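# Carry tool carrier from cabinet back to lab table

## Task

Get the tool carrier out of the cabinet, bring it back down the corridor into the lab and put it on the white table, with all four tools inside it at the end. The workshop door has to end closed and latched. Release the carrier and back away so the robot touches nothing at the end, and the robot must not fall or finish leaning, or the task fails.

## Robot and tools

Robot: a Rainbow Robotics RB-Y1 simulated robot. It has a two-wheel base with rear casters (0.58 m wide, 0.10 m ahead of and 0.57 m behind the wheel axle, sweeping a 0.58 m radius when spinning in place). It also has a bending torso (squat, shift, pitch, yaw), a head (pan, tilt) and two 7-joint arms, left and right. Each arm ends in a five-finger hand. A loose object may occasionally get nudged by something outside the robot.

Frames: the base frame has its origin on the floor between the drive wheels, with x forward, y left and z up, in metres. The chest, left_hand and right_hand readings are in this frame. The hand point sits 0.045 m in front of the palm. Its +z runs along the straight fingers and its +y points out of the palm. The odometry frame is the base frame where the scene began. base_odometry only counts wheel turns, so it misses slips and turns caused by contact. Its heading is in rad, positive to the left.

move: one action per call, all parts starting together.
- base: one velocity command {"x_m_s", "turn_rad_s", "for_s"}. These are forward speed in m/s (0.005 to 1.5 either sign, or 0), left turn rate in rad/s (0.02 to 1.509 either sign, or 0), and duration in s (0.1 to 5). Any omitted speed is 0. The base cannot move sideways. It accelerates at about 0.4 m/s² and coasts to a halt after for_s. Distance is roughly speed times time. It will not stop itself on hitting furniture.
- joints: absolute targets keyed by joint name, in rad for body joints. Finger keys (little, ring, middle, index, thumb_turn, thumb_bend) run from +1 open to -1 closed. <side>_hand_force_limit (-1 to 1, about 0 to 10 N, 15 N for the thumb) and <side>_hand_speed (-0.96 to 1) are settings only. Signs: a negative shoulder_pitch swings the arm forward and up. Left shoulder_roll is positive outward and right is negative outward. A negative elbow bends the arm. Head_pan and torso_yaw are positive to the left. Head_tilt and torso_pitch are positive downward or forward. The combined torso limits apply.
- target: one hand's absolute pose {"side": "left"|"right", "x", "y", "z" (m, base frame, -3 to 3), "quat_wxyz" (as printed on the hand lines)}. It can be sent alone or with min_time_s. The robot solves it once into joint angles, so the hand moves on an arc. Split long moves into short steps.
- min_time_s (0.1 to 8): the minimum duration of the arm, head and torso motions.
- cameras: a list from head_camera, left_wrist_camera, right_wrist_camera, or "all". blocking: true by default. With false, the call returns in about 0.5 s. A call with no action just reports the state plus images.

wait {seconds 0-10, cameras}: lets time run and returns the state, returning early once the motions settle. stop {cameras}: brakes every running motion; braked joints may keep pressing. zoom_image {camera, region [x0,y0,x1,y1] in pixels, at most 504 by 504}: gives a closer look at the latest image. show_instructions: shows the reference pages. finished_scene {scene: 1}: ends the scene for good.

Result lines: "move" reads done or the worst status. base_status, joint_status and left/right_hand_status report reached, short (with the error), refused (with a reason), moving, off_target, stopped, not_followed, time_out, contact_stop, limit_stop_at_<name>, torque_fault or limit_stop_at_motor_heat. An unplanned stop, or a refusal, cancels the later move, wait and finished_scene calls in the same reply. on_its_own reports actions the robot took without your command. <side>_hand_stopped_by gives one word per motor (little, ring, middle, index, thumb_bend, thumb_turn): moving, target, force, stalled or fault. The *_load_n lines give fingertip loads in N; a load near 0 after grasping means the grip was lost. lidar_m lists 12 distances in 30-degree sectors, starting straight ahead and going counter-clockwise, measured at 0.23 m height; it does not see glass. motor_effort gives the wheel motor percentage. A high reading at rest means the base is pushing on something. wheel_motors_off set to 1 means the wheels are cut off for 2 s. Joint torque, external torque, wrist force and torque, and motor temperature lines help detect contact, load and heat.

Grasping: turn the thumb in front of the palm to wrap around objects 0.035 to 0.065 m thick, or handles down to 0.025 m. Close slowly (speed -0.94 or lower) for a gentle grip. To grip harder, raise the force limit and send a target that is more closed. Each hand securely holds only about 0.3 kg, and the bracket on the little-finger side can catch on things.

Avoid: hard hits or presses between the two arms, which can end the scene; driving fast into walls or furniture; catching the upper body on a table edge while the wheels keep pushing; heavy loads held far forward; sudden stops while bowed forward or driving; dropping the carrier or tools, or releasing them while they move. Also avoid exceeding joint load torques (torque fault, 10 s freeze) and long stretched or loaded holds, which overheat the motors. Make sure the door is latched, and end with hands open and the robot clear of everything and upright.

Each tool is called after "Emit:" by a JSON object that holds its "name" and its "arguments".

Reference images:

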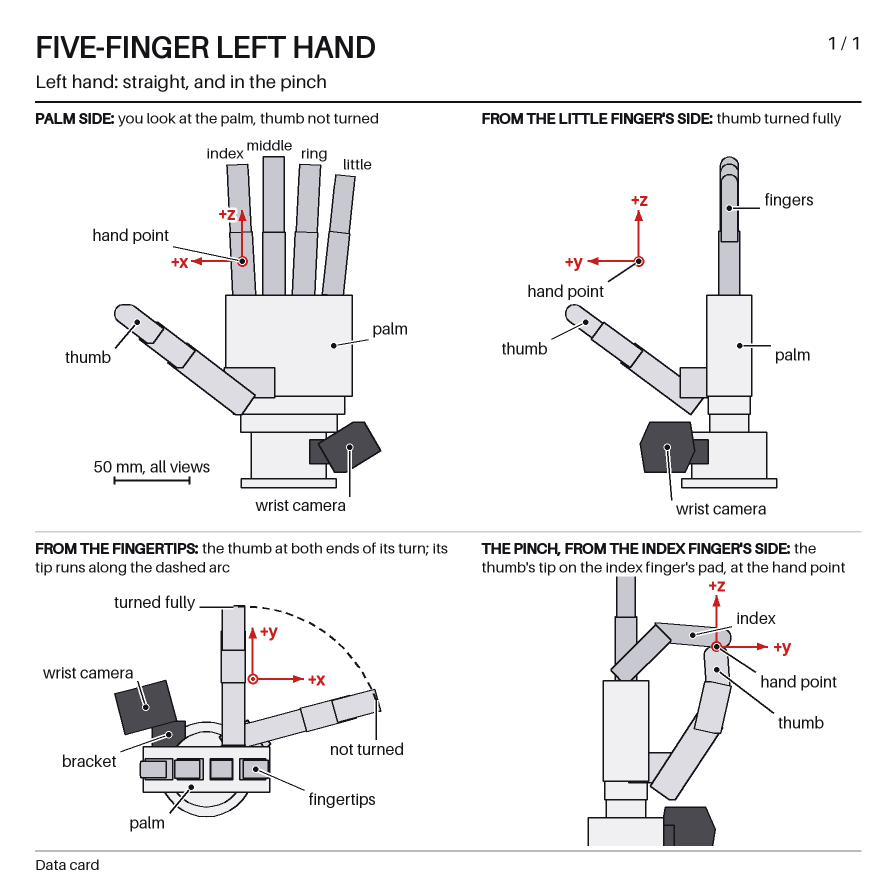

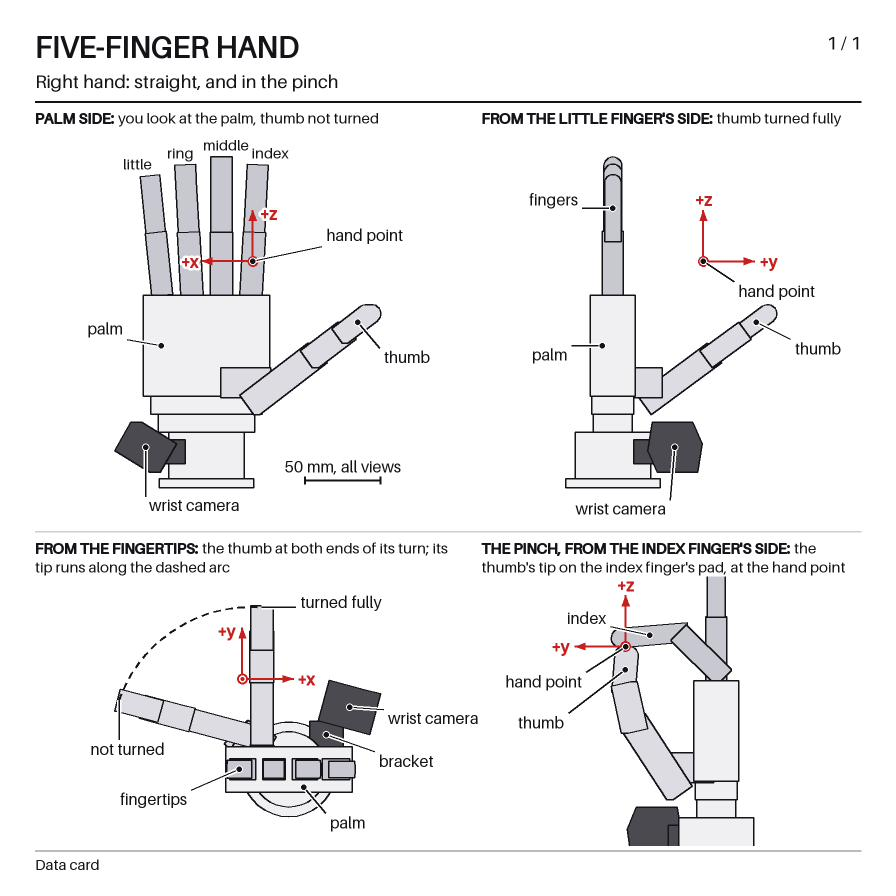

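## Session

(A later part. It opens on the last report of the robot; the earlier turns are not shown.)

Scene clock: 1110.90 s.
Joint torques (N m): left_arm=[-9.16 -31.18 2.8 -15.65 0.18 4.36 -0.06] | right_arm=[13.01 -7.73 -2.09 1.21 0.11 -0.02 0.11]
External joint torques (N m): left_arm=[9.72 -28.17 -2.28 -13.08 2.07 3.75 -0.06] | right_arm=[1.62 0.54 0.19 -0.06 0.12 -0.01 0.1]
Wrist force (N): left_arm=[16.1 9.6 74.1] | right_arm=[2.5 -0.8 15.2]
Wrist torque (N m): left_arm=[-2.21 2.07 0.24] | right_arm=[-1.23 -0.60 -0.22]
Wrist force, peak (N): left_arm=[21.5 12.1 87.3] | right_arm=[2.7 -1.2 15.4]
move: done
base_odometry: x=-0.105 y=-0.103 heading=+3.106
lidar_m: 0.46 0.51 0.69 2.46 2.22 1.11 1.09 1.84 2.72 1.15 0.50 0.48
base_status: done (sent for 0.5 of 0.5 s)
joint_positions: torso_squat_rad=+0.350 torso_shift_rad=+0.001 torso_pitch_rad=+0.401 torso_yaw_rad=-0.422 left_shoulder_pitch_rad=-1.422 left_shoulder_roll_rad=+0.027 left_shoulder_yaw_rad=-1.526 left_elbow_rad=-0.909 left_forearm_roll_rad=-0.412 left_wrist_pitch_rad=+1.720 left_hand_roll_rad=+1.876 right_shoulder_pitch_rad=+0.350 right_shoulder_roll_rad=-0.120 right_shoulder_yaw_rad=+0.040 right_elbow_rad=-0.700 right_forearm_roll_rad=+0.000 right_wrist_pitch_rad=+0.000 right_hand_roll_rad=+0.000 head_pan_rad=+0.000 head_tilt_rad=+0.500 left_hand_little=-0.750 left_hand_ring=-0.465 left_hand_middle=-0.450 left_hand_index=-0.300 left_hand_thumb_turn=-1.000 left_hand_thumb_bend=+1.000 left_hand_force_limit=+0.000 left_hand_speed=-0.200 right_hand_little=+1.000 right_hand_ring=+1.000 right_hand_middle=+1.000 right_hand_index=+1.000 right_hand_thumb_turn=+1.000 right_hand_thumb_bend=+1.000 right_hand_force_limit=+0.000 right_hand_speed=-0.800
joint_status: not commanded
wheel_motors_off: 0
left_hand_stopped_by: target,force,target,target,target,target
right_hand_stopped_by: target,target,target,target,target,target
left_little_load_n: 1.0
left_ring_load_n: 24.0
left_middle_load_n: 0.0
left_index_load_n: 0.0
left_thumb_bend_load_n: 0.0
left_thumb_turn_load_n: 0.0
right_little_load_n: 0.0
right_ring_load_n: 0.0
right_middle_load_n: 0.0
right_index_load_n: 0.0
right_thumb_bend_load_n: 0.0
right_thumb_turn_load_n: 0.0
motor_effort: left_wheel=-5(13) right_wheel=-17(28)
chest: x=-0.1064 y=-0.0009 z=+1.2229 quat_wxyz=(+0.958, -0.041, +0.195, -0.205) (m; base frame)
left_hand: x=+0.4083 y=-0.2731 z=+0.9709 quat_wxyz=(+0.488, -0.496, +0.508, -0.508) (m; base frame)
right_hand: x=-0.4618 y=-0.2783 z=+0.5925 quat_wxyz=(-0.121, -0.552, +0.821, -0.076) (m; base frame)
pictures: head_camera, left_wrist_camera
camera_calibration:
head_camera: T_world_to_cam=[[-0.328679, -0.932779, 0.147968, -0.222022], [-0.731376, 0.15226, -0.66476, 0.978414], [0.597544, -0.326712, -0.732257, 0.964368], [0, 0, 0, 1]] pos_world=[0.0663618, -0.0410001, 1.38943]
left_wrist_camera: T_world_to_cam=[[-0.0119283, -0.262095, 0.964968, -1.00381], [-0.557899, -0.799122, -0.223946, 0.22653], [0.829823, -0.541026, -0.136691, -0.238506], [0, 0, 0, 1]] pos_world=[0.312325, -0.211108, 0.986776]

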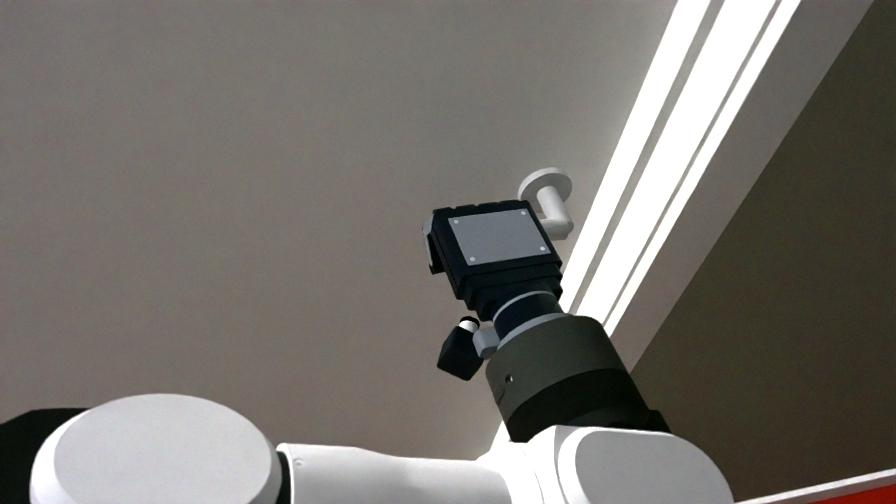

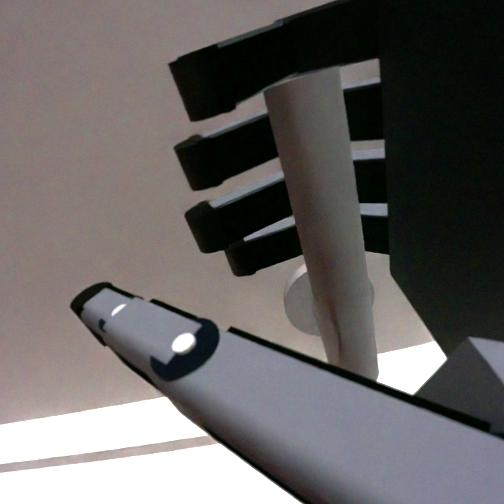

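Emit:
{"name": "move", "arguments": {"base": {"x_m_s":0.02,"for_s":0.5}}}

Emit:
{"name": "move", "arguments": {"target": {"side":"left","x":0.403,"y":-0.262,"z":0.955,"quat_wxyz":[0.484,-0.495,0.51,-0.51]}, "min_time_s": 1.5}}

Emit:
{"name": "move", "arguments": {"target": {"side":"left","x":0.403,"y":-0.262,"z":0.935,"quat_wxyz":[0.484,-0.495,0.51,-0.51]}, "min_time_s": 2, "cameras": ["left_wrist_camera","head_camera"]}}

Scene clock: 1117.40 s.
Joint torques (N m): left_arm=[-20.3 -11.85 2.72 -7.19 -2.15 -3.03 0.23] | right_arm=[11.8 -7.58 -2.29 1.22 0.28 -0.02 -0.05]
External joint torques (N m): left_arm=[-1.5 -8.77 -2.36 -4.59 -0.26 -3.63 0.23] | right_arm=[0.46 0.68 -0.02 -0.02 0.29 -0.01 -0.06]
Wrist force (N): left_arm=[-10.9 3.0 7.7] | right_arm=[2.6 -0.9 15.1]
Wrist torque (N m): left_arm=[-0.14 -0.68 -0.22] | right_arm=[-1.24 -0.61 -0.22]
Wrist force, peak (N): left_arm=[17.6 11.7 77.3] | right_arm=[2.6 -0.9 15.4]
move: done
base_odometry: x=-0.115 y=-0.103 heading=+3.106
lidar_m: 0.46 0.49 0.67 2.39 2.25 1.11 1.10 1.85 2.72 1.11 0.51 0.47
base_status: done (sent for 0.5 of 0.5 s)
joint_positions: torso_squat_rad=+0.350 torso_shift_rad=+0.000 torso_pitch_rad=+0.400 torso_yaw_rad=-0.422 left_shoulder_pitch_rad=-1.419 left_shoulder_roll_rad=+0.022 left_shoulder_yaw_rad=-1.526 left_elbow_rad=-0.911 left_forearm_roll_rad=-0.411 left_wrist_pitch_rad=+1.722 left_hand_roll_rad=+1.876 right_shoulder_pitch_rad=+0.350 right_shoulder_roll_rad=-0.120 right_shoulder_yaw_rad=+0.040 right_elbow_rad=-0.700 right_forearm_roll_rad=+0.000 right_wrist_pitch_rad=+0.000 right_hand_roll_rad=+0.000 head_pan_rad=+0.000 head_tilt_rad=+0.500 left_hand_little=-0.750 left_hand_ring=-0.469 left_hand_middle=-0.450 left_hand_index=-0.300 left_hand_thumb_turn=-1.000 left_hand_thumb_bend=+1.000 left_hand_force_limit=+0.000 left_hand_speed=-0.200 right_hand_little=+1.000 right_hand_ring=+1.000 right_hand_middle=+1.000 right_hand_index=+1.000 right_hand_thumb_turn=+1.000 right_hand_thumb_bend=+1.000 right_hand_force_limit=+0.000 right_hand_speed=-0.800
joint_status: not commanded
wheel_motors_off: 0
left_hand_stopped_by: target,force,target,target,target,target
right_hand_stopped_by: target,target,target,target,target,target
left_little_load_n: 1.0
left_ring_load_n: 0.5
left_middle_load_n: 0.0
left_index_load_n: 0.0
left_thumb_bend_load_n: 0.0
left_thumb_turn_load_n: 0.0
right_little_load_n: 0.0
right_ring_load_n: 0.5
right_middle_load_n: 0.0
right_index_load_n: 0.0
right_thumb_bend_load_n: 0.0
right_thumb_turn_load_n: 0.0
motor_effort: left_wheel=-1(9) right_wheel=-3(8)
chest: x=-0.1075 y=-0.0005 z=+1.2231 quat_wxyz=(+0.958, -0.041, +0.194, -0.205) (m; base frame)
left_hand: x=+0.4041 y=-0.2745 z=+0.9704 quat_wxyz=(+0.486, -0.496, +0.509, -0.508) (m; base frame)
right_hand: x=-0.4619 y=-0.2783 z=+0.5922 quat_wxyz=(-0.120, -0.552, +0.821, -0.076) (m; base frame)
pictures: none

Scene clock: 1119.23 s.
Joint torques (N m): left_arm=[-8.96 -3.76 2.75 -4.04 1.17 2.83 0.02] | right_arm=[11.88 -7.31 -2.19 1.29 0.55 0.13 0.09]
External joint torques (N m): left_arm=[9.57 -0.59 -2.51 -1.39 3.04 2.21 0.03] | right_arm=[0.53 0.94 0.09 0.04 0.56 0.14 0.08]
Wrist force (N): left_arm=[16.5 -2.0 20.5] | right_arm=[2.7 -1.0 15.2]
Wrist torque (N m): left_arm=[-0.72 -0.77 0.76] | right_arm=[-1.27 -0.63 -0.22]
Wrist force, peak (N): left_arm=[22.1 -1.4 23.4] | right_arm=[2.7 -1.0 15.5]
move: done
base_odometry: x=-0.115 y=-0.103 heading=+3.106
lidar_m: 0.45 0.49 0.67 2.43 2.25 1.12 1.10 1.85 2.73 1.12 0.51 0.47
base_status: not commanded
joint_positions: torso_squat_rad=+0.350 torso_shift_rad=+0.000 torso_pitch_rad=+0.400 torso_yaw_rad=-0.422 left_shoulder_pitch_rad=-1.385 left_shoulder_roll_rad=+0.059 left_shoulder_yaw_rad=-1.550 left_elbow_rad=-0.956 left_forearm_roll_rad=-0.428 left_wrist_pitch_rad=+1.740 left_hand_roll_rad=+1.902 right_shoulder_pitch_rad=+0.350 right_shoulder_roll_rad=-0.120 right_shoulder_yaw_rad=+0.040 right_elbow_rad=-0.700 right_forearm_roll_rad=+0.000 right_wrist_pitch_rad=+0.000 right_hand_roll_rad=+0.000 head_pan_rad=+0.000 head_tilt_rad=+0.500 left_hand_little=-0.750 left_hand_ring=-0.468 left_hand_middle=-0.450 left_hand_index=-0.300 left_hand_thumb_turn=-1.000 left_hand_thumb_bend=+1.000 left_hand_force_limit=+0.000 left_hand_speed=-0.200 right_hand_little=+1.000 right_hand_ring=+1.000 right_hand_middle=+1.000 right_hand_index=+1.000 right_hand_thumb_turn=+1.000 right_hand_thumb_bend=+1.000 right_hand_force_limit=+0.000 right_hand_speed=-0.800
joint_status: all done
wheel_motors_off: 0
left_hand_stopped_by: target,force,target,target,target,target
right_hand_stopped_by: target,target,target,target,target,target
left_little_load_n: 0.0
left_ring_load_n: 2.5
left_middle_load_n: 2.0
left_index_load_n: 0.0
left_thumb_bend_load_n: 0.0
left_thumb_turn_load_n: 0.0
right_little_load_n: 0.0
right_ring_load_n: 0.0
right_middle_load_n: 0.0
right_index_load_n: 0.0
right_thumb_bend_load_n: 0.0
right_thumb_turn_load_n: 0.0
motor_effort: left_wheel=-2(4) right_wheel=-2(4)
chest: x=-0.1074 y=-0.0008 z=+1.2231 quat_wxyz=(+0.958, -0.041, +0.194, -0.205) (m; base frame)
left_hand: x=+0.4032 y=-0.2630 z=+0.9564 quat_wxyz=(+0.485, -0.495, +0.509, -0.510) (m; base frame)
left_hand_status: reached (checked arc, planned for 1.5 s): 2 mm and 0.2 deg off.
right_hand: x=-0.4620 y=-0.2783 z=+0.5921 quat_wxyz=(-0.120, -0.552, +0.822, -0.076) (m; base frame)
pictures: none

Scene clock: 1121.57 s.
Joint torques (N m): left_arm=[5.41 -3.11 1.07 -0.83 7.27 0.37 -2.04] | right_arm=[12.22 -7.55 -1.78 1.53 0.23 0.08 0.04]
External joint torques (N m): left_arm=[23.74 0.5 -3.57 1.62 9.12 -0.35 -2.03] | right_arm=[0.9 0.7 0.49 0.29 0.24 0.09 0.03]
Wrist force (N): left_arm=[16.1 -27.3 17.6] | right_arm=[2.6 -0.9 15.3]
Wrist torque (N m): left_arm=[-1.18 -0.60 -0.67] | right_arm=[-1.25 -0.61 -0.22]
Wrist force, peak (N): left_arm=[16.4 -27.2 18.4] | right_arm=[2.8 -1.1 15.3]
move: done
base_odometry: x=-0.115 y=-0.103 heading=+3.106
lidar_m: 0.45 0.49 0.68 2.41 2.25 1.13 1.10 1.85 2.72 1.10 0.51 0.47
base_status: not commanded
joint_positions: torso_squat_rad=+0.350 torso_shift_rad=+0.000 torso_pitch_rad=+0.399 torso_yaw_rad=-0.422 left_shoulder_pitch_rad=-1.356 left_shoulder_roll_rad=+0.023 left_shoulder_yaw_rad=-1.572 left_elbow_rad=-0.858 left_forearm_roll_rad=-0.440 left_wrist_pitch_rad=+1.691 left_hand_roll_rad=+1.957 right_shoulder_pitch_rad=+0.350 right_shoulder_roll_rad=-0.120 right_shoulder_yaw_rad=+0.040 right_elbow_rad=-0.700 right_forearm_roll_rad=+0.000 right_wrist_pitch_rad=+0.000 right_hand_roll_rad=+0.000 head_pan_rad=+0.000 head_tilt_rad=+0.500 left_hand_little=-0.750 left_hand_ring=-0.468 left_hand_middle=-0.450 left_hand_index=-0.300 left_hand_thumb_turn=-1.000 left_hand_thumb_bend=+1.000 left_hand_force_limit=+0.000 left_hand_speed=-0.200 right_hand_little=+1.000 right_hand_ring=+1.000 right_hand_middle=+1.000 right_hand_index=+1.000 right_hand_thumb_turn=+1.000 right_hand_thumb_bend=+1.000 right_hand_force_limit=+0.000 right_hand_speed=-0.800
joint_status: all done
wheel_motors_off: 0
left_hand_stopped_by: target,force,target,target,target,target
right_hand_stopped_by: target,target,target,target,target,target
left_little_load_n: 0.0
left_ring_load_n: 12.5
left_middle_load_n: 0.0
left_index_load_n: 1.0
left_thumb_bend_load_n: 0.0
left_thumb_turn_load_n: 0.0
right_little_load_n: 0.0
right_ring_load_n: 0.0
right_middle_load_n: 0.0
right_index_load_n: 0.0
right_thumb_bend_load_n: 0.0
right_thumb_turn_load_n: 0.0
motor_effort: left_wheel=-3(4) right_wheel=+1(2)
chest: x=-0.1080 y=-0.0007 z=+1.2232 quat_wxyz=(+0.958, -0.041, +0.194, -0.205) (m; base frame)
left_hand: x=+0.4039 y=-0.2637 z=+0.9398 quat_wxyz=(+0.484, -0.494, +0.508, -0.514) (m; base frame)
left_hand_status: reached (checked arc, planned for 2.0 s): 5 mm and 0.5 deg off.
right_hand: x=-0.4619 y=-0.2783 z=+0.5919 quat_wxyz=(-0.120, -0.552, +0.822, -0.076) (m; base frame)
pictures: head_camera, left_wrist_camera
camera_calibration:
head_camera: T_world_to_cam=[[-0.329439, -0.932568, 0.147604, -0.222125], [-0.729718, 0.152277, -0.666575, 0.979815], [0.59915, -0.327305, -0.730678, 0.963783], [0, 0, 0, 1]] pos_world=[0.0643616, -0.0408991, 1.39012]
left_wrist_camera: T_world_to_cam=[[-0.0188705, -0.253981, 0.967025, -0.968388], [-0.56606, -0.794542, -0.219726, 0.225126], [0.824148, -0.55154, -0.128775, -0.241912], [0, 0, 0, 1]] pos_world=[0.308532, -0.200505, 0.95477]

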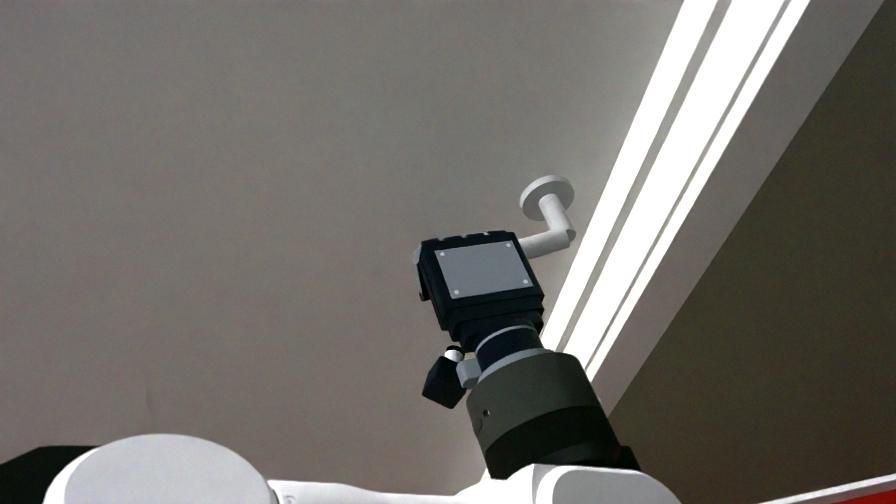

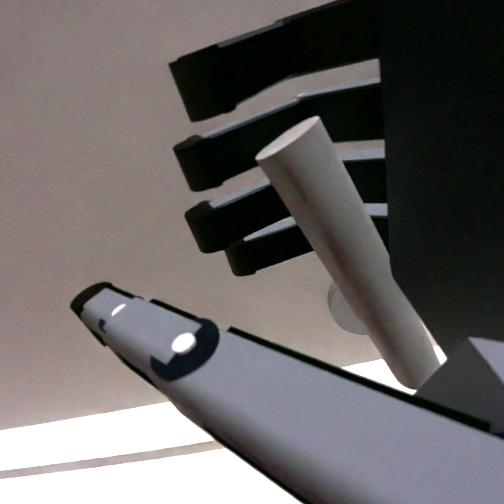

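Emit:
{"name": "move", "arguments": {"target": {"side":"left","x":0.403,"y":-0.260,"z":0.918,"quat_wxyz":[0.484,-0.494,0.508,-0.514]}, "min_time_s": 2}}

Emit:
{"name": "move", "arguments": {"base": {"x_m_s":-0.02,"for_s":0.4}, "cameras": ["left_wrist_camera","head_camera"]}}

Scene clock: 1125.93 s.
Joint torques (N m): left_arm=[-2.76 -7.14 1.68 -2.79 4.19 -1.87 -1.24] | right_arm=[12.25 -8.28 -2 1.45 0.3 0.01 0.13]
External joint torques (N m): left_arm=[15.28 -3.11 -2.42 -0.5 6 -2.68 -1.23] | right_arm=[0.94 -0.03 0.27 0.22 0.31 0.03 0.12]
Wrist force (N): left_arm=[2.7 -18.8 10.3] | right_arm=[2.9 -1.0 15.2]
Wrist torque (N m): left_arm=[-0.36 -0.22 -0.91] | right_arm=[-1.27 -0.66 -0.21]
Wrist force, peak (N): left_arm=[28.9 -36.9 16.2] | right_arm=[2.7 -1.0 15.4]
move: done
base_odometry: x=-0.115 y=-0.103 heading=+3.106
lidar_m: 0.44 0.50 0.67 2.40 2.25 1.13 1.10 1.84 2.74 1.12 0.52 0.47
base_status: not commanded
joint_positions: torso_squat_rad=+0.350 torso_shift_rad=+0.000 torso_pitch_rad=+0.399 torso_yaw_rad=-0.422 left_shoulder_pitch_rad=-1.320 left_shoulder_roll_rad=+0.001 left_shoulder_yaw_rad=-1.593 left_elbow_rad=-0.781 left_forearm_roll_rad=-0.456 left_wrist_pitch_rad=+1.649 left_hand_roll_rad=+2.011 right_shoulder_pitch_rad=+0.350 right_shoulder_roll_rad=-0.120 right_shoulder_yaw_rad=+0.040 right_elbow_rad=-0.700 right_forearm_roll_rad=+0.000 right_wrist_pitch_rad=+0.000 right_hand_roll_rad=+0.000 head_pan_rad=+0.000 head_tilt_rad=+0.500 left_hand_little=-0.750 left_hand_ring=-0.469 left_hand_middle=-0.448 left_hand_index=-0.300 left_hand_thumb_turn=-1.000 left_hand_thumb_bend=+1.000 left_hand_force_limit=+0.000 left_hand_speed=-0.200 right_hand_little=+1.000 right_hand_ring=+1.000 right_hand_middle=+1.000 right_hand_index=+1.000 right_hand_thumb_turn=+1.000 right_hand_thumb_bend=+1.000 right_hand_force_limit=+0.000 right_hand_speed=-0.800
joint_status: all done
wheel_motors_off: 0
left_hand_stopped_by: target,force,target,target,target,target
right_hand_stopped_by: target,target,target,target,target,target
left_little_load_n: 0.0
left_ring_load_n: 0.0
left_middle_load_n: 11.0
left_index_load_n: 1.0
left_thumb_bend_load_n: 0.0
left_thumb_turn_load_n: 0.0
right_little_load_n: 0.0
right_ring_load_n: 0.0
right_middle_load_n: 0.0
right_index_load_n: 0.0
right_thumb_bend_load_n: 0.0
right_thumb_turn_load_n: 0.0
motor_effort: left_wheel=-4(5) right_wheel=+2(2)
chest: x=-0.1081 y=-0.0006 z=+1.2232 quat_wxyz=(+0.958, -0.041, +0.194, -0.205) (m; base frame)
left_hand: x=+0.4044 y=-0.2601 z=+0.9210 quat_wxyz=(+0.482, -0.493, +0.508, -0.517) (m; base frame)
left_hand_status: reached (checked arc, planned for 2.0 s): 3 mm and 0.4 deg off.
right_hand: x=-0.4619 y=-0.2783 z=+0.5919 quat_wxyz=(-0.120, -0.552, +0.822, -0.077) (m; base frame)
pictures: none

Scene clock: 1126.93 s.
Joint torques (N m): left_arm=[8.67 -21.97 1.39 -11.91 6.58 0.46 -1.35] | right_arm=[12.5 -7.48 -2.04 1.34 0.3 -0.14 0.19]
External joint torques (N m): left_arm=[26.79 -18.02 -2.7 -9.65 8.4 -0.35 -1.34] | right_arm=[1.16 0.77 0.23 0.09 0.31 -0.13 0.19]
Wrist force (N): left_arm=[21.3 -16.1 62.5] | right_arm=[2.6 -1.0 15.1]
Wrist torque (N m): left_arm=[-1.75 -0.41 0.29] | right_arm=[-1.26 -0.61 -0.22]
Wrist force, peak (N): left_arm=[22.2 -15.3 70.4] | right_arm=[2.9 -1.0 15.5]
move: done
base_odometry: x=-0.108 y=-0.103 heading=+3.106
lidar_m: 0.47 0.50 0.67 2.47 2.23 1.12 1.10 1.85 2.73 1.15 0.51 0.47
base_status: done (sent for 0.4 of 0.4 s)
joint_positions: torso_squat_rad=+0.350 torso_shift_rad=+0.000 torso_pitch_rad=+0.400 torso_yaw_rad=-0.422 left_shoulder_pitch_rad=-1.323 left_shoulder_roll_rad=+0.005 left_shoulder_yaw_rad=-1.593 left_elbow_rad=-0.778 left_forearm_roll_rad=-0.457 left_wrist_pitch_rad=+1.648 left_hand_roll_rad=+2.011 right_shoulder_pitch_rad=+0.350 right_shoulder_roll_rad=-0.120 right_shoulder_yaw_rad=+0.040 right_elbow_rad=-0.700 right_forearm_roll_rad=+0.000 right_wrist_pitch_rad=+0.000 right_hand_roll_rad=+0.000 head_pan_rad=+0.000 head_tilt_rad=+0.500 left_hand_little=-0.750 left_hand_ring=-0.469 left_hand_middle=-0.438 left_hand_index=-0.299 left_hand_thumb_turn=-1.000 left_hand_thumb_bend=+1.000 left_hand_force_limit=+0.000 left_hand_speed=-0.200 right_hand_little=+1.000 right_hand_ring=+1.000 right_hand_middle=+1.000 right_hand_index=+1.000 right_hand_thumb_turn=+1.000 right_hand_thumb_bend=+1.000 right_hand_force_limit=+0.000 right_hand_speed=-0.800
joint_status: not commanded
wheel_motors_off: 0
left_hand_stopped_by: target,force,target,target,target,target
right_hand_stopped_by: target,target,target,target,target,target
left_little_load_n: 0.0
left_ring_load_n: 0.0
left_middle_load_n: 20.0
left_index_load_n: 4.5
left_thumb_bend_load_n: 0.0
left_thumb_turn_load_n: 0.0
right_little_load_n: 0.0
right_ring_load_n: 0.0
right_middle_load_n: 0.0
right_index_load_n: 0.0
right_thumb_bend_load_n: 0.0
right_thumb_turn_load_n: 0.0
motor_effort: left_wheel=-6(14) right_wheel=-10(19)
chest: x=-0.1073 y=-0.0007 z=+1.2231 quat_wxyz=(+0.958, -0.041, +0.194, -0.205) (m; base frame)
left_hand: x=+0.4081 y=-0.2585 z=+0.9219 quat_wxyz=(+0.484, -0.492, +0.507, -0.516) (m; base frame)
right_hand: x=-0.4617 y=-0.2783 z=+0.5921 quat_wxyz=(-0.120, -0.552, +0.822, -0.076) (m; base frame)
pictures: head_camera, left_wrist_camera
camera_calibration:
head_camera: T_world_to_cam=[[-0.329107, -0.932656, 0.147791, -0.222026], [-0.730277, 0.152159, -0.66599, 0.97947], [0.598652, -0.327111, -0.731173, 0.96392], [0, 0, 0, 1]] pos_world=[0.0651615, -0.0407996, 1.38992]
left_wrist_camera: T_world_to_cam=[[-0.0251701, -0.251652, 0.967491, -0.946927], [-0.5672, -0.793344, -0.221111, 0.229733], [0.823196, -0.554326, -0.122768, -0.250693], [0, 0, 0, 1]] pos_world=[0.31284, -0.195004, 0.936163]

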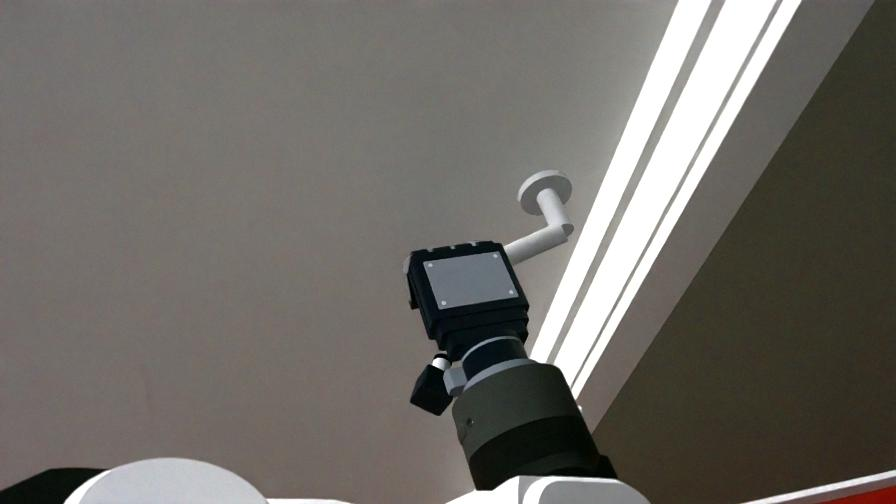

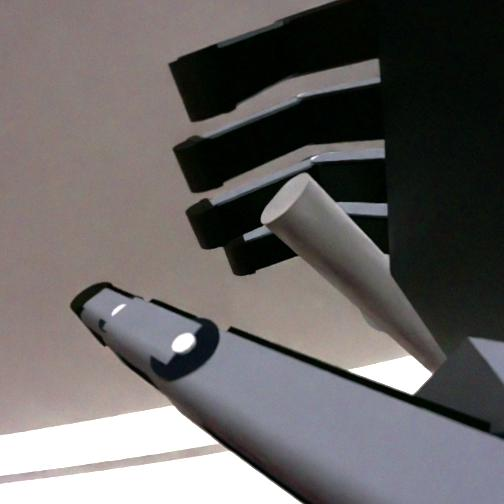

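Emit:
{"name": "move", "arguments": {"base": {"x_m_s":0.02,"for_s":0.2}}}

Emit:
{"name": "move", "arguments": {"target": {"side":"left","x":0.403,"y":-0.268,"z":0.945,"quat_wxyz":[0.484,-0.495,0.51,-0.51]}, "min_time_s": 1.5}}

Emit:
{"name": "move", "arguments": {"target": {"side":"left","x":0.403,"y":-0.270,"z":0.974,"quat_wxyz":[0.484,-0.495,0.51,-0.51]}, "min_time_s": 1.5, "cameras": ["left_wrist_camera","head_camera"]}}

Scene clock: 1132.17 s.
Joint torques (N m): left_arm=[1.1 -12.79 1.53 -6.86 5.44 -0.97 -1.37] | right_arm=[12.53 -8.01 -2.08 1.34 0.36 -0.11 0.23]
External joint torques (N m): left_arm=[19.17 -8.79 -2.55 -4.58 7.28 -1.79 -1.37] | right_arm=[1.2 0.25 0.19 0.1 0.37 -0.1 0.23]
Wrist force (N): left_arm=[7.3 -16.9 29.1] | right_arm=[2.8 -1.0 15.2]
Wrist torque (N m): left_arm=[-0.78 -0.21 -0.55] | right_arm=[-1.27 -0.63 -0.22]
Wrist force, peak (N): left_arm=[21.0 -16.0 62.0] | right_arm=[2.7 -0.7 15.4]
move: done
base_odometry: x=-0.112 y=-0.103 heading=+3.106
lidar_m: 0.46 0.51 0.67 2.43 2.25 1.12 1.09 1.85 2.72 1.13 0.51 0.48
base_status: done (sent for 0.2 of 0.2 s)
joint_positions: torso_squat_rad=+0.350 torso_shift_rad=+0.000 torso_pitch_rad=+0.400 torso_yaw_rad=-0.422 left_shoulder_pitch_rad=-1.321 left_shoulder_roll_rad=+0.002 left_shoulder_yaw_rad=-1.593 left_elbow_rad=-0.780 left_forearm_roll_rad=-0.457 left_wrist_pitch_rad=+1.649 left_hand_roll_rad=+2.011 right_shoulder_pitch_rad=+0.350 right_shoulder_roll_rad=-0.120 right_shoulder_yaw_rad=+0.040 right_elbow_rad=-0.700 right_forearm_roll_rad=+0.000 right_wrist_pitch_rad=+0.000 right_hand_roll_rad=+0.000 head_pan_rad=+0.000 head_tilt_rad=+0.500 left_hand_little=-0.750 left_hand_ring=-0.469 left_hand_middle=-0.438 left_hand_index=-0.300 left_hand_thumb_turn=-1.000 left_hand_thumb_bend=+1.000 left_hand_force_limit=+0.000 left_hand_speed=-0.200 right_hand_little=+1.000 right_hand_ring=+1.000 right_hand_middle=+1.000 right_hand_index=+1.000 right_hand_thumb_turn=+1.000 right_hand_thumb_bend=+1.000 right_hand_force_limit=+0.000 right_hand_speed=-0.800
joint_status: not commanded
wheel_motors_off: 0
left_hand_stopped_by: target,force,target,target,target,target
right_hand_stopped_by: target,target,target,target,target,target
left_little_load_n: -0.5
left_ring_load_n: 0.0
left_middle_load_n: 15.0
left_index_load_n: 2.0
left_thumb_bend_load_n: 0.0
left_thumb_turn_load_n: 0.0
right_little_load_n: 0.0
right_ring_load_n: 0.0
right_middle_load_n: 0.0
right_index_load_n: 0.0
right_thumb_bend_load_n: 0.0
right_thumb_turn_load_n: 0.0
motor_effort: left_wheel=-4(7) right_wheel=-2(3)
chest: x=-0.1076 y=-0.0007 z=+1.2231 quat_wxyz=(+0.958, -0.041, +0.194, -0.205) (m; base frame)
left_hand: x=+0.4060 y=-0.2594 z=+0.9211 quat_wxyz=(+0.483, -0.493, +0.508, -0.516) (m; base frame)
right_hand: x=-0.4618 y=-0.2783 z=+0.5921 quat_wxyz=(-0.120, -0.552, +0.822, -0.076) (m; base frame)
pictures: none

Scene clock: 1134.00 s.
Joint torques (N m): left_arm=[-26.04 -21.01 4.06 -13.18 -4.31 -5.22 0.63] | right_arm=[12.25 -7.59 -2.29 1.54 0.46 -0.03 0.14]
External joint torques (N m): left_arm=[-7.61 -17.36 -0.41 -10.71 -2.46 -5.92 0.64] | right_arm=[0.91 0.68 -0.02 0.3 0.47 -0.02 0.13]
Wrist force (N): left_arm=[-21.4 7.9 16.5] | right_arm=[2.4 -0.9 15.0]
Wrist torque (N m): left_arm=[-0.32 -0.41 -0.61] | right_arm=[-1.25 -0.57 -0.23]
Wrist force, peak (N): left_arm=[9.7 -17.2 30.0] | right_arm=[2.7 -0.9 15.4]
move: done
base_odometry: x=-0.112 y=-0.103 heading=+3.106
lidar_m: 0.45 0.50 0.68 2.42 2.25 1.12 1.10 1.84 2.73 1.13 0.53 0.47
base_status: not commanded
joint_positions: torso_squat_rad=+0.350 torso_shift_rad=+0.000 torso_pitch_rad=+0.400 torso_yaw_rad=-0.421 left_shoulder_pitch_rad=-1.365 left_shoulder_roll_rad=+0.006 left_shoulder_yaw_rad=-1.558 left_elbow_rad=-0.830 left_forearm_roll_rad=-0.437 left_wrist_pitch_rad=+1.685 left_hand_roll_rad=+1.943 right_shoulder_pitch_rad=+0.350 right_shoulder_roll_rad=-0.120 right_shoulder_yaw_rad=+0.040 right_elbow_rad=-0.700 right_forearm_roll_rad=+0.000 right_wrist_pitch_rad=+0.000 right_hand_roll_rad=+0.000 head_pan_rad=+0.000 head_tilt_rad=+0.500 left_hand_little=-0.750 left_hand_ring=-0.468 left_hand_middle=-0.442 left_hand_index=-0.300 left_hand_thumb_turn=-1.000 left_hand_thumb_bend=+1.000 left_hand_force_limit=+0.000 left_hand_speed=-0.200 right_hand_little=+1.000 right_hand_ring=+1.000 right_hand_middle=+1.000 right_hand_index=+1.000 right_hand_thumb_turn=+1.000 right_hand_thumb_bend=+1.000 right_hand_force_limit=+0.000 right_hand_speed=-0.800
joint_status: all done
wheel_motors_off: 0
left_hand_stopped_by: target,force,target,target,target,target
right_hand_stopped_by: target,target,target,target,target,target
left_little_load_n: 0.0
left_ring_load_n: 5.0
left_middle_load_n: 4.0
left_index_load_n: 0.0
left_thumb_bend_load_n: 0.0
left_thumb_turn_load_n: 0.0
right_little_load_n: 0.0
right_ring_load_n: 0.0
right_middle_load_n: 0.0
right_index_load_n: 0.0
right_thumb_bend_load_n: 0.0
right_thumb_turn_load_n: 0.0
motor_effort: left_wheel=+1(4) right_wheel=-4(4)
chest: x=-0.1074 y=-0.0004 z=+1.2231 quat_wxyz=(+0.958, -0.041, +0.194, -0.205) (m; base frame)
left_hand: x=+0.4064 y=-0.2642 z=+0.9427 quat_wxyz=(+0.488, -0.496, +0.507, -0.509) (m; base frame)
left_hand_status: reached (checked arc, planned for 1.5 s): 6 mm and 0.6 deg off.
right_hand: x=-0.4618 y=-0.2783 z=+0.5922 quat_wxyz=(-0.120, -0.552, +0.821, -0.076) (m; base frame)
pictures: none

Scene clock: 1135.83 s.
Joint torques (N m): left_arm=[-32.8 -34.45 4.41 -20.53 -6.68 -13.18 2.28] | right_arm=[12.55 -7.9 -1.81 1.23 0.23 0.04 -0.01]
External joint torques (N m): left_arm=[-13.95 -31.57 -1.03 -17.81 -4.79 -13.73 2.29] | right_arm=[1.21 0.39 0.47 -0.01 0.24 0.05 -0.02]
Wrist force (N): left_arm=[-52.1 7.5 14.9] | right_arm=[2.7 -0.9 15.2]
Wrist torque (N m): left_arm=[-0.34 -0.23 -0.93] | right_arm=[-1.26 -0.64 -0.21]
Wrist force, peak (N): left_arm=[-60.8 13.4 24.7] | right_arm=[2.7 -1.0 15.3]
move: done
base_odometry: x=-0.112 y=-0.103 heading=+3.107
lidar_m: 0.46 0.50 0.67 2.44 2.25 1.12 1.09 1.85 2.72 1.12 0.51 0.47
base_status: not commanded
joint_positions: torso_squat_rad=+0.350 torso_shift_rad=+0.000 torso_pitch_rad=+0.400 torso_yaw_rad=-0.421 left_shoulder_pitch_rad=-1.412 left_shoulder_roll_rad=+0.064 left_shoulder_yaw_rad=-1.521 left_elbow_rad=-0.977 left_forearm_roll_rad=-0.420 left_wrist_pitch_rad=+1.753 left_hand_roll_rad=+1.859 right_shoulder_pitch_rad=+0.350 right_shoulder_roll_rad=-0.120 right_shoulder_yaw_rad=+0.040 right_elbow_rad=-0.700 right_forearm_roll_rad=+0.000 right_wrist_pitch_rad=+0.000 right_hand_roll_rad=+0.000 head_pan_rad=+0.000 head_tilt_rad=+0.500 left_hand_little=-0.750 left_hand_ring=-0.467 left_hand_middle=-0.443 left_hand_index=-0.300 left_hand_thumb_turn=-1.000 left_hand_thumb_bend=+1.000 left_hand_force_limit=+0.000 left_hand_speed=-0.200 right_hand_little=+1.000 right_hand_ring=+1.000 right_hand_middle=+1.000 right_hand_index=+1.000 right_hand_thumb_turn=+1.000 right_hand_thumb_bend=+1.000 right_hand_force_limit=+0.000 right_hand_speed=-0.800
joint_status: all done
wheel_motors_off: 0
left_hand_stopped_by: target,force,target,target,target,target
right_hand_stopped_by: target,target,target,target,target,target
left_little_load_n: 0.0
left_ring_load_n: 8.0
left_middle_load_n: 0.0
left_index_load_n: 0.0
left_thumb_bend_load_n: 0.0
left_thumb_turn_load_n: 0.0
right_little_load_n: 0.0
right_ring_load_n: 0.0
right_middle_load_n: 0.0
right_index_load_n: 0.0
right_thumb_bend_load_n: 0.0
right_thumb_turn_load_n: 0.0
motor_effort: left_wheel=+7(8) right_wheel=-13(13)
chest: x=-0.1072 y=+0.0001 z=+1.2230 quat_wxyz=(+0.958, -0.042, +0.194, -0.205) (m; base frame)
left_hand: x=+0.4081 y=-0.2628 z=+0.9717 quat_wxyz=(+0.490, -0.497, +0.507, -0.505) (m; base frame)
left_hand_status: reached (checked arc, planned for 1.5 s): 9 mm and 1.0 deg off.
right_hand: x=-0.4616 y=-0.2783 z=+0.5924 quat_wxyz=(-0.121, -0.553, +0.821, -0.076) (m; base frame)
pictures: head_camera, left_wrist_camera
camera_calibration:
head_camera: T_world_to_cam=[[-0.327878, -0.932966, 0.148562, -0.222071], [-0.730811, 0.150829, -0.665707, 0.978902], [0.598674, -0.326842, -0.731276, 0.964166], [0, 0, 0, 1]] pos_world=[0.0653596, -0.0397014, 1.38972]
left_wrist_camera: T_world_to_cam=[[-0.00872455, -0.265276, 0.964133, -1.00321], [-0.551845, -0.802775, -0.225873, 0.233252], [0.833901, -0.534023, -0.139387, -0.22983], [0, 0, 0, 1]] pos_world=[0.311622, -0.201613, 0.987878]

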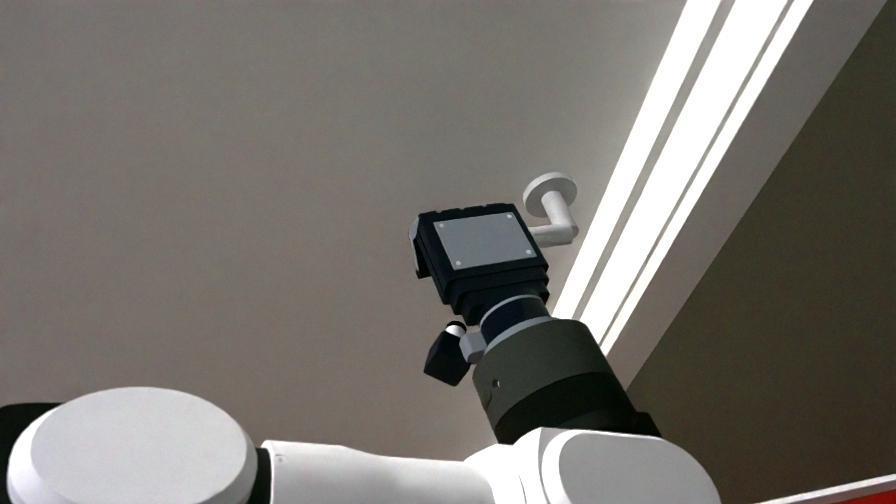

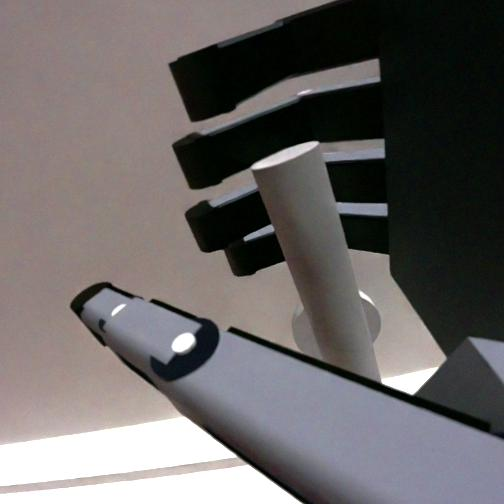

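Emit:
{"name": "move", "arguments": {"target": {"side":"left","x":0.405,"y":-0.256,"z":0.974,"quat_wxyz":[0.484,-0.495,0.51,-0.51]}, "min_time_s": 1}}

Emit:
{"name": "move", "arguments": {"joints": {"left_hand_little":0.5,"left_hand_ring":0.5,"left_hand_middle":0.5,"left_hand_index":0.5}, "cameras": ["left_wrist_camera","head_camera"]}}

Scene clock: 1139.97 s.
Joint torques (N m): left_arm=[-14.41 -16.18 2.25 -10.37 -0.59 -1.01 -0.05] | right_arm=[12.52 -7.41 -1.71 1.41 0.23 0.11 0.11]
External joint torques (N m): left_arm=[4.35 -13.59 -3.7 -7.55 1.29 -1.54 -0.04] | right_arm=[1.17 0.86 0.56 0.16 0.24 0.12 0.1]
Wrist force (N): left_arm=[1.7 1.7 29.9] | right_arm=[2.8 -1.0 15.1]
Wrist torque (N m): left_arm=[-0.60 -0.42 0.19] | right_arm=[-1.26 -0.64 -0.21]
Wrist force, peak (N): left_arm=[-52.7 8.1 15.3] | right_arm=[2.6 -1.0 15.5]
move: done
base_odometry: x=-0.112 y=-0.103 heading=+3.106
lidar_m: 0.46 0.50 0.69 2.44 2.23 1.12 1.10 1.83 2.73 1.13 0.52 0.48
base_status: not commanded
joint_positions: torso_squat_rad=+0.350 torso_shift_rad=+0.000 torso_pitch_rad=+0.400 torso_yaw_rad=-0.422 left_shoulder_pitch_rad=-1.407 left_shoulder_roll_rad=+0.116 left_shoulder_yaw_rad=-1.528 left_elbow_rad=-1.071 left_forearm_roll_rad=-0.427 left_wrist_pitch_rad=+1.792 left_hand_roll_rad=+1.850 right_shoulder_pitch_rad=+0.350 right_shoulder_roll_rad=-0.120 right_shoulder_yaw_rad=+0.040 right_elbow_rad=-0.700 right_forearm_roll_rad=+0.000 right_wrist_pitch_rad=+0.000 right_hand_roll_rad=+0.000 head_pan_rad=+0.000 head_tilt_rad=+0.500 left_hand_little=-0.750 left_hand_ring=-0.468 left_hand_middle=-0.442 left_hand_index=-0.300 left_hand_thumb_turn=-1.000 left_hand_thumb_bend=+1.000 left_hand_force_limit=+0.000 left_hand_speed=-0.200 right_hand_little=+1.000 right_hand_ring=+1.000 right_hand_middle=+1.000 right_hand_index=+1.000 right_hand_thumb_turn=+1.000 right_hand_thumb_bend=+1.000 right_hand_force_limit=+0.000 right_hand_speed=-0.800
joint_status: all done
wheel_motors_off: 0
left_hand_stopped_by: target,force,target,target,target,target
right_hand_stopped_by: target,target,target,target,target,target
left_little_load_n: 0.0
left_ring_load_n: 5.5
left_middle_load_n: 8.0
left_index_load_n: 0.0
left_thumb_bend_load_n: 0.0
left_thumb_turn_load_n: 0.0
right_little_load_n: 0.0
right_ring_load_n: 0.0
right_middle_load_n: 0.0
right_index_load_n: 0.0
right_thumb_bend_load_n: 0.0
right_thumb_turn_load_n: 0.0
motor_effort: left_wheel=+3(8) right_wheel=-10(13)
chest: x=-0.1072 y=-0.0005 z=+1.2230 quat_wxyz=(+0.958, -0.041, +0.195, -0.205) (m; base frame)
left_hand: x=+0.4074 y=-0.2548 z=+0.9744 quat_wxyz=(+0.489, -0.496, +0.507, -0.508) (m; base frame)
left_hand_status: reached (checked arc, planned for 1.0 s): 3 mm and 0.7 deg off.
right_hand: x=-0.4619 y=-0.2783 z=+0.5923 quat_wxyz=(-0.121, -0.552, +0.821, -0.076) (m; base frame)
pictures: none

Scene clock: 1141.00 s.
Joint torques (N m): left_arm=[-31.14 7.14 6.9 2.31 -6.3 -0.68 0.16] | right_arm=[12.85 -8.03 -2.73 1.35 0.33 -0.1 0.12]
External joint torques (N m): left_arm=[-12.5 9.83 0.96 5.17 -4.4 -1.18 0.16] | right_arm=[1.52 0.22 -0.46 0.1 0.34 -0.09 0.11]
Wrist force (N): left_arm=[-3.8 13.7 -27.6] | right_arm=[2.8 -1.0 15.3]
Wrist torque (N m): left_arm=[-0.04 -2.25 -0.13] | right_arm=[-1.27 -0.64 -0.21]
Wrist force, peak (N): left_arm=[-4.6 13.9 -30.2] | right_arm=[2.8 -1.1 15.3]
move: off_target
base_odometry: x=-0.112 y=-0.103 heading=+3.106
lidar_m: 0.46 0.50 0.67 2.43 2.24 1.13 1.10 1.84 2.72 1.13 0.51 0.48
base_status: not commanded
joint_positions: torso_squat_rad=+0.350 torso_shift_rad=+0.000 torso_pitch_rad=+0.400 torso_yaw_rad=-0.422 left_shoulder_pitch_rad=-1.403 left_shoulder_roll_rad=+0.110 left_shoulder_yaw_rad=-1.529 left_elbow_rad=-1.075 left_forearm_roll_rad=-0.426 left_wrist_pitch_rad=+1.791 left_hand_roll_rad=+1.849 right_shoulder_pitch_rad=+0.350 right_shoulder_roll_rad=-0.120 right_shoulder_yaw_rad=+0.040 right_elbow_rad=-0.700 right_forearm_roll_rad=+0.000 right_wrist_pitch_rad=+0.000 right_hand_roll_rad=+0.000 head_pan_rad=+0.000 head_tilt_rad=+0.500 left_hand_little=+0.500 left_hand_ring=+0.428 left_hand_middle=+0.331 left_hand_index=+0.363 left_hand_thumb_turn=-1.000 left_hand_thumb_bend=+1.000 left_hand_force_limit=+0.000 left_hand_speed=-0.200 right_hand_little=+1.000 right_hand_ring=+1.000 right_hand_middle=+1.000 right_hand_index=+1.000 right_hand_thumb_turn=+1.000 right_hand_thumb_bend=+1.000 right_hand_force_limit=+0.000 right_hand_speed=-0.800
joint_status: left_hand_ring off_target (ended at +0.428, target +0.500); left_hand_middle off_target (ended at +0.331, target +0.500); left_hand_index off_target (ended at +0.363, target +0.500); the others done
wheel_motors_off: 0
left_hand_stopped_by: target,stalled,stalled,stalled,target,target
right_hand_stopped_by: target,target,target,target,target,target
left_little_load_n: 0.0
left_ring_load_n: -13.0
left_middle_load_n: -9.5
left_index_load_n: -12.0
left_thumb_bend_load_n: 0.0
left_thumb_turn_load_n: 0.0
right_little_load_n: 0.0
right_ring_load_n: 0.0
right_middle_load_n: 0.0
right_index_load_n: 0.0
right_thumb_bend_load_n: 0.0
right_thumb_turn_load_n: 0.0
motor_effort: left_wheel=+1(3) right_wheel=+4(10)
chest: x=-0.1077 y=-0.0007 z=+1.2231 quat_wxyz=(+0.958, -0.041, +0.194, -0.205) (m; base frame)
left_hand: x=+0.4022 y=-0.2576 z=+0.9721 quat_wxyz=(+0.485, -0.496, +0.510, -0.508) (m; base frame)
right_hand: x=-0.4621 y=-0.2782 z=+0.5921 quat_wxyz=(-0.120, -0.552, +0.822, -0.076) (m; base frame)
pictures: head_camera, left_wrist_camera
camera_calibration:
head_camera: T_world_to_cam=[[-0.329127, -0.932671, 0.147651, -0.221962], [-0.730252, 0.152263, -0.665994, 0.979186], [0.598671, -0.327019, -0.731198, 0.964197], [0, 0, 0, 1]] pos_world=[0.0647615, -0.0407996, 1.38992]
left_wrist_camera: T_world_to_cam=[[-0.008777, -0.261107, 0.96527, -1.00231], [-0.562931, -0.796525, -0.22058, 0.235219], [0.826457, -0.545317, -0.139994, -0.221434], [0, 0, 0, 1]] pos_world=[0.30662, -0.195103, 0.988381]

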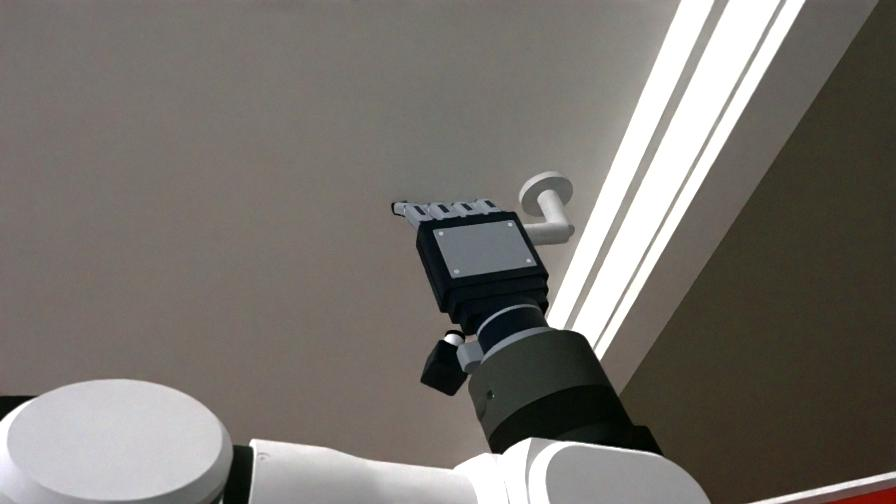

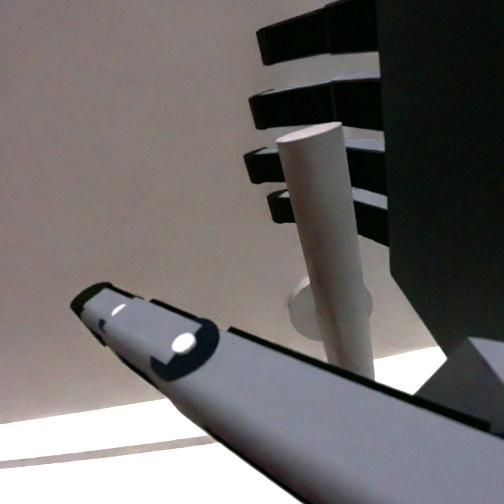

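Emit:
{"name": "move", "arguments": {"target": {"side":"left","x":0.39,"y":-0.257,"z":0.995,"quat_wxyz":[0.484,-0.495,0.51,-0.51]}, "min_time_s": 1}}

Emit:
{"name": "move", "arguments": {"joints": {"left_hand_little":1,"left_hand_ring":1,"left_hand_middle":1,"left_hand_index":1}, "cameras": ["left_wrist_camera","head_camera"]}}

Scene clock: 1146.10 s.
Joint torques (N m): left_arm=[-20.51 -1.1 8.31 -3.51 -1.46 0.75 -0.29] | right_arm=[12.71 -7.92 -1.88 1.3 0.25 -0.1 0.13]
External joint torques (N m): left_arm=[-2.06 1.35 1.73 -0.49 0.44 0.34 -0.28] | right_arm=[1.36 0.33 0.39 0.05 0.25 -0.09 0.12]
Wrist force (N): left_arm=[6.7 4.3 6.0] | right_arm=[2.7 -1.0 15.1]
Wrist torque (N m): left_arm=[-0.35 -1.23 0.17] | right_arm=[-1.27 -0.63 -0.22]
Wrist force, peak (N): left_arm=[-3.7 13.5 -27.9] | right_arm=[2.7 -1.1 15.4]
move: done
base_odometry: x=-0.112 y=-0.103 heading=+3.106
lidar_m: 0.45 0.49 0.68 2.43 2.23 1.11 1.09 1.84 2.74 1.12 0.52 0.47
base_status: not commanded
joint_positions: torso_squat_rad=+0.350 torso_shift_rad=+0.000 torso_pitch_rad=+0.400 torso_yaw_rad=-0.422 left_shoulder_pitch_rad=-1.429 left_shoulder_roll_rad=+0.136 left_shoulder_yaw_rad=-1.513 left_elbow_rad=-1.197 left_forearm_roll_rad=-0.424 left_wrist_pitch_rad=+1.869 left_hand_roll_rad=+1.790 right_shoulder_pitch_rad=+0.350 right_shoulder_roll_rad=-0.120 right_shoulder_yaw_rad=+0.040 right_elbow_rad=-0.700 right_forearm_roll_rad=+0.000 right_wrist_pitch_rad=+0.000 right_hand_roll_rad=+0.000 head_pan_rad=+0.000 head_tilt_rad=+0.500 left_hand_little=+0.500 left_hand_ring=+0.429 left_hand_middle=+0.332 left_hand_index=+0.364 left_hand_thumb_turn=-1.000 left_hand_thumb_bend=+1.000 left_hand_force_limit=+0.000 left_hand_speed=-0.200 right_hand_little=+1.000 right_hand_ring=+1.000 right_hand_middle=+1.000 right_hand_index=+1.000 right_hand_thumb_turn=+1.000 right_hand_thumb_bend=+1.000 right_hand_force_limit=+0.000 right_hand_speed=-0.800
joint_status: all done
wheel_motors_off: 0
left_hand_stopped_by: target,stalled,stalled,stalled,target,target
right_hand_stopped_by: target,target,target,target,target,target
left_little_load_n: 0.0
left_ring_load_n: -0.5
left_middle_load_n: 0.0
left_index_load_n: 0.0
left_thumb_bend_load_n: 0.0
left_thumb_turn_load_n: 0.0
right_little_load_n: 0.0
right_ring_load_n: 0.0
right_middle_load_n: 0.0
right_index_load_n: 0.0
right_thumb_bend_load_n: 0.0
right_thumb_turn_load_n: 0.0
motor_effort: left_wheel=+1(2) right_wheel=+5(5)
chest: x=-0.1076 y=-0.0007 z=+1.2231 quat_wxyz=(+0.958, -0.041, +0.194, -0.205) (m; base frame)
left_hand: x=+0.3899 y=-0.2572 z=+0.9946 quat_wxyz=(+0.484, -0.495, +0.510, -0.510) (m; base frame)
left_hand_status: reached (checked arc, planned for 1.0 s): 0 mm and 0.0 deg off.
right_hand: x=-0.4621 y=-0.2782 z=+0.5921 quat_wxyz=(-0.120, -0.552, +0.822, -0.076) (m; base frame)
pictures: none

Scene clock: 1146.93 s.
Joint torques (N m): left_arm=[-29.84 9.27 8.49 3.29 -5.67 0.44 -0.01] | right_arm=[12.1 -7.61 -1.84 1.3 0.19 0.04 0.21]
External joint torques (N m): left_arm=[-11.44 11.77 1.92 6.34 -3.78 0.02 0] | right_arm=[0.77 0.64 0.44 0.05 0.19 0.05 0.21]
Wrist force (N): left_arm=[0.6 14.9 -27.8] | right_arm=[2.6 -1.1 15.2]
Wrist torque (N m): left_arm=[0.36 -1.85 -0.15] | right_arm=[-1.30 -0.61 -0.24]
Wrist force, peak (N): left_arm=[0.9 16.2 -30.3] | right_arm=[2.6 -1.0 15.4]
move: off_target
base_odometry: x=-0.112 y=-0.103 heading=+3.106
lidar_m: 0.46 0.50 0.67 2.42 2.25 1.11 1.09 1.85 2.72 1.13 0.51 0.47
base_status: not commanded
joint_positions: torso_squat_rad=+0.350 torso_shift_rad=+0.000 torso_pitch_rad=+0.400 torso_yaw_rad=-0.422 left_shoulder_pitch_rad=-1.427 left_shoulder_roll_rad=+0.133 left_shoulder_yaw_rad=-1.513 left_elbow_rad=-1.199 left_forearm_roll_rad=-0.423 left_wrist_pitch_rad=+1.869 left_hand_roll_rad=+1.790 right_shoulder_pitch_rad=+0.350 right_shoulder_roll_rad=-0.120 right_shoulder_yaw_rad=+0.040 right_elbow_rad=-0.700 right_forearm_roll_rad=+0.000 right_wrist_pitch_rad=+0.000 right_hand_roll_rad=+0.000 head_pan_rad=+0.000 head_tilt_rad=+0.500 left_hand_little=+1.000 left_hand_ring=+1.000 left_hand_middle=+0.653 left_hand_index=+0.772 left_hand_thumb_turn=-1.000 left_hand_thumb_bend=+1.000 left_hand_force_limit=+0.000 left_hand_speed=-0.200 right_hand_little=+1.000 right_hand_ring=+1.000 right_hand_middle=+1.000 right_hand_index=+1.000 right_hand_thumb_turn=+1.000 right_hand_thumb_bend=+1.000 right_hand_force_limit=+0.000 right_hand_speed=-0.800
joint_status: left_hand_middle off_target (ended at +0.653, target +1.000); left_hand_index off_target (ended at +0.772, target +1.000); the others done
wheel_motors_off: 0
left_hand_stopped_by: target,target,stalled,stalled,target,target
right_hand_stopped_by: target,target,target,target,target,target
left_little_load_n: 0.0
left_ring_load_n: -1.5
left_middle_load_n: -10.5
left_index_load_n: -12.0
left_thumb_bend_load_n: 0.0
left_thumb_turn_load_n: 0.0
right_little_load_n: 0.0
right_ring_load_n: 0.0
right_middle_load_n: 0.0
right_index_load_n: 0.5
right_thumb_bend_load_n: 0.0
right_thumb_turn_load_n: 0.0
motor_effort: left_wheel=+1(2) right_wheel=+6(7)
chest: x=-0.1077 y=-0.0007 z=+1.2231 quat_wxyz=(+0.958, -0.041, +0.194, -0.205) (m; base frame)
left_hand: x=+0.3876 y=-0.2581 z=+0.9933 quat_wxyz=(+0.482, -0.495, +0.512, -0.510) (m; base frame)
right_hand: x=-0.4621 y=-0.2782 z=+0.5920 quat_wxyz=(-0.120, -0.552, +0.822, -0.076) (m; base frame)
pictures: head_camera, left_wrist_camera
camera_calibration:
head_camera: T_world_to_cam=[[-0.329275, -0.932621, 0.147633, -0.222018], [-0.730202, 0.152377, -0.666023, 0.979242], [0.598651, -0.327107, -0.731176, 0.964131], [0, 0, 0, 1]] pos_world=[0.0647617, -0.0408993, 1.38992]
left_wrist_camera: T_world_to_cam=[[-0.00811479, -0.259274, 0.96577, -1.02328], [-0.568975, -0.793022, -0.217678, 0.231607], [0.822315, -0.551265, -0.141085, -0.205449], [0, 0, 0, 1]] pos_world=[0.292419, -0.194897, 1.00968]

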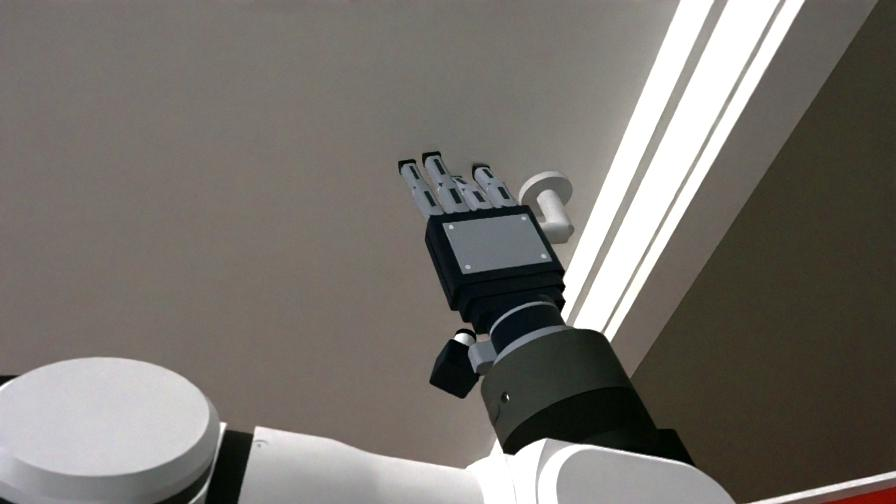

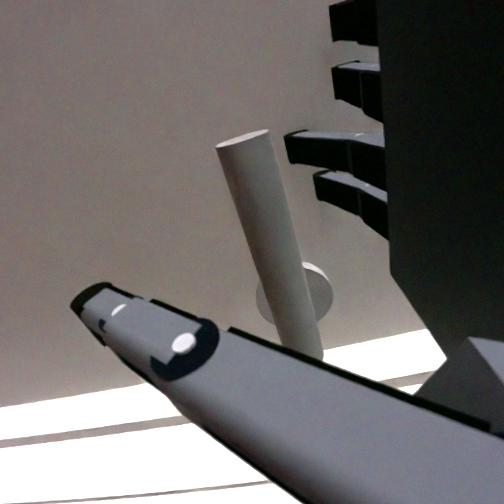

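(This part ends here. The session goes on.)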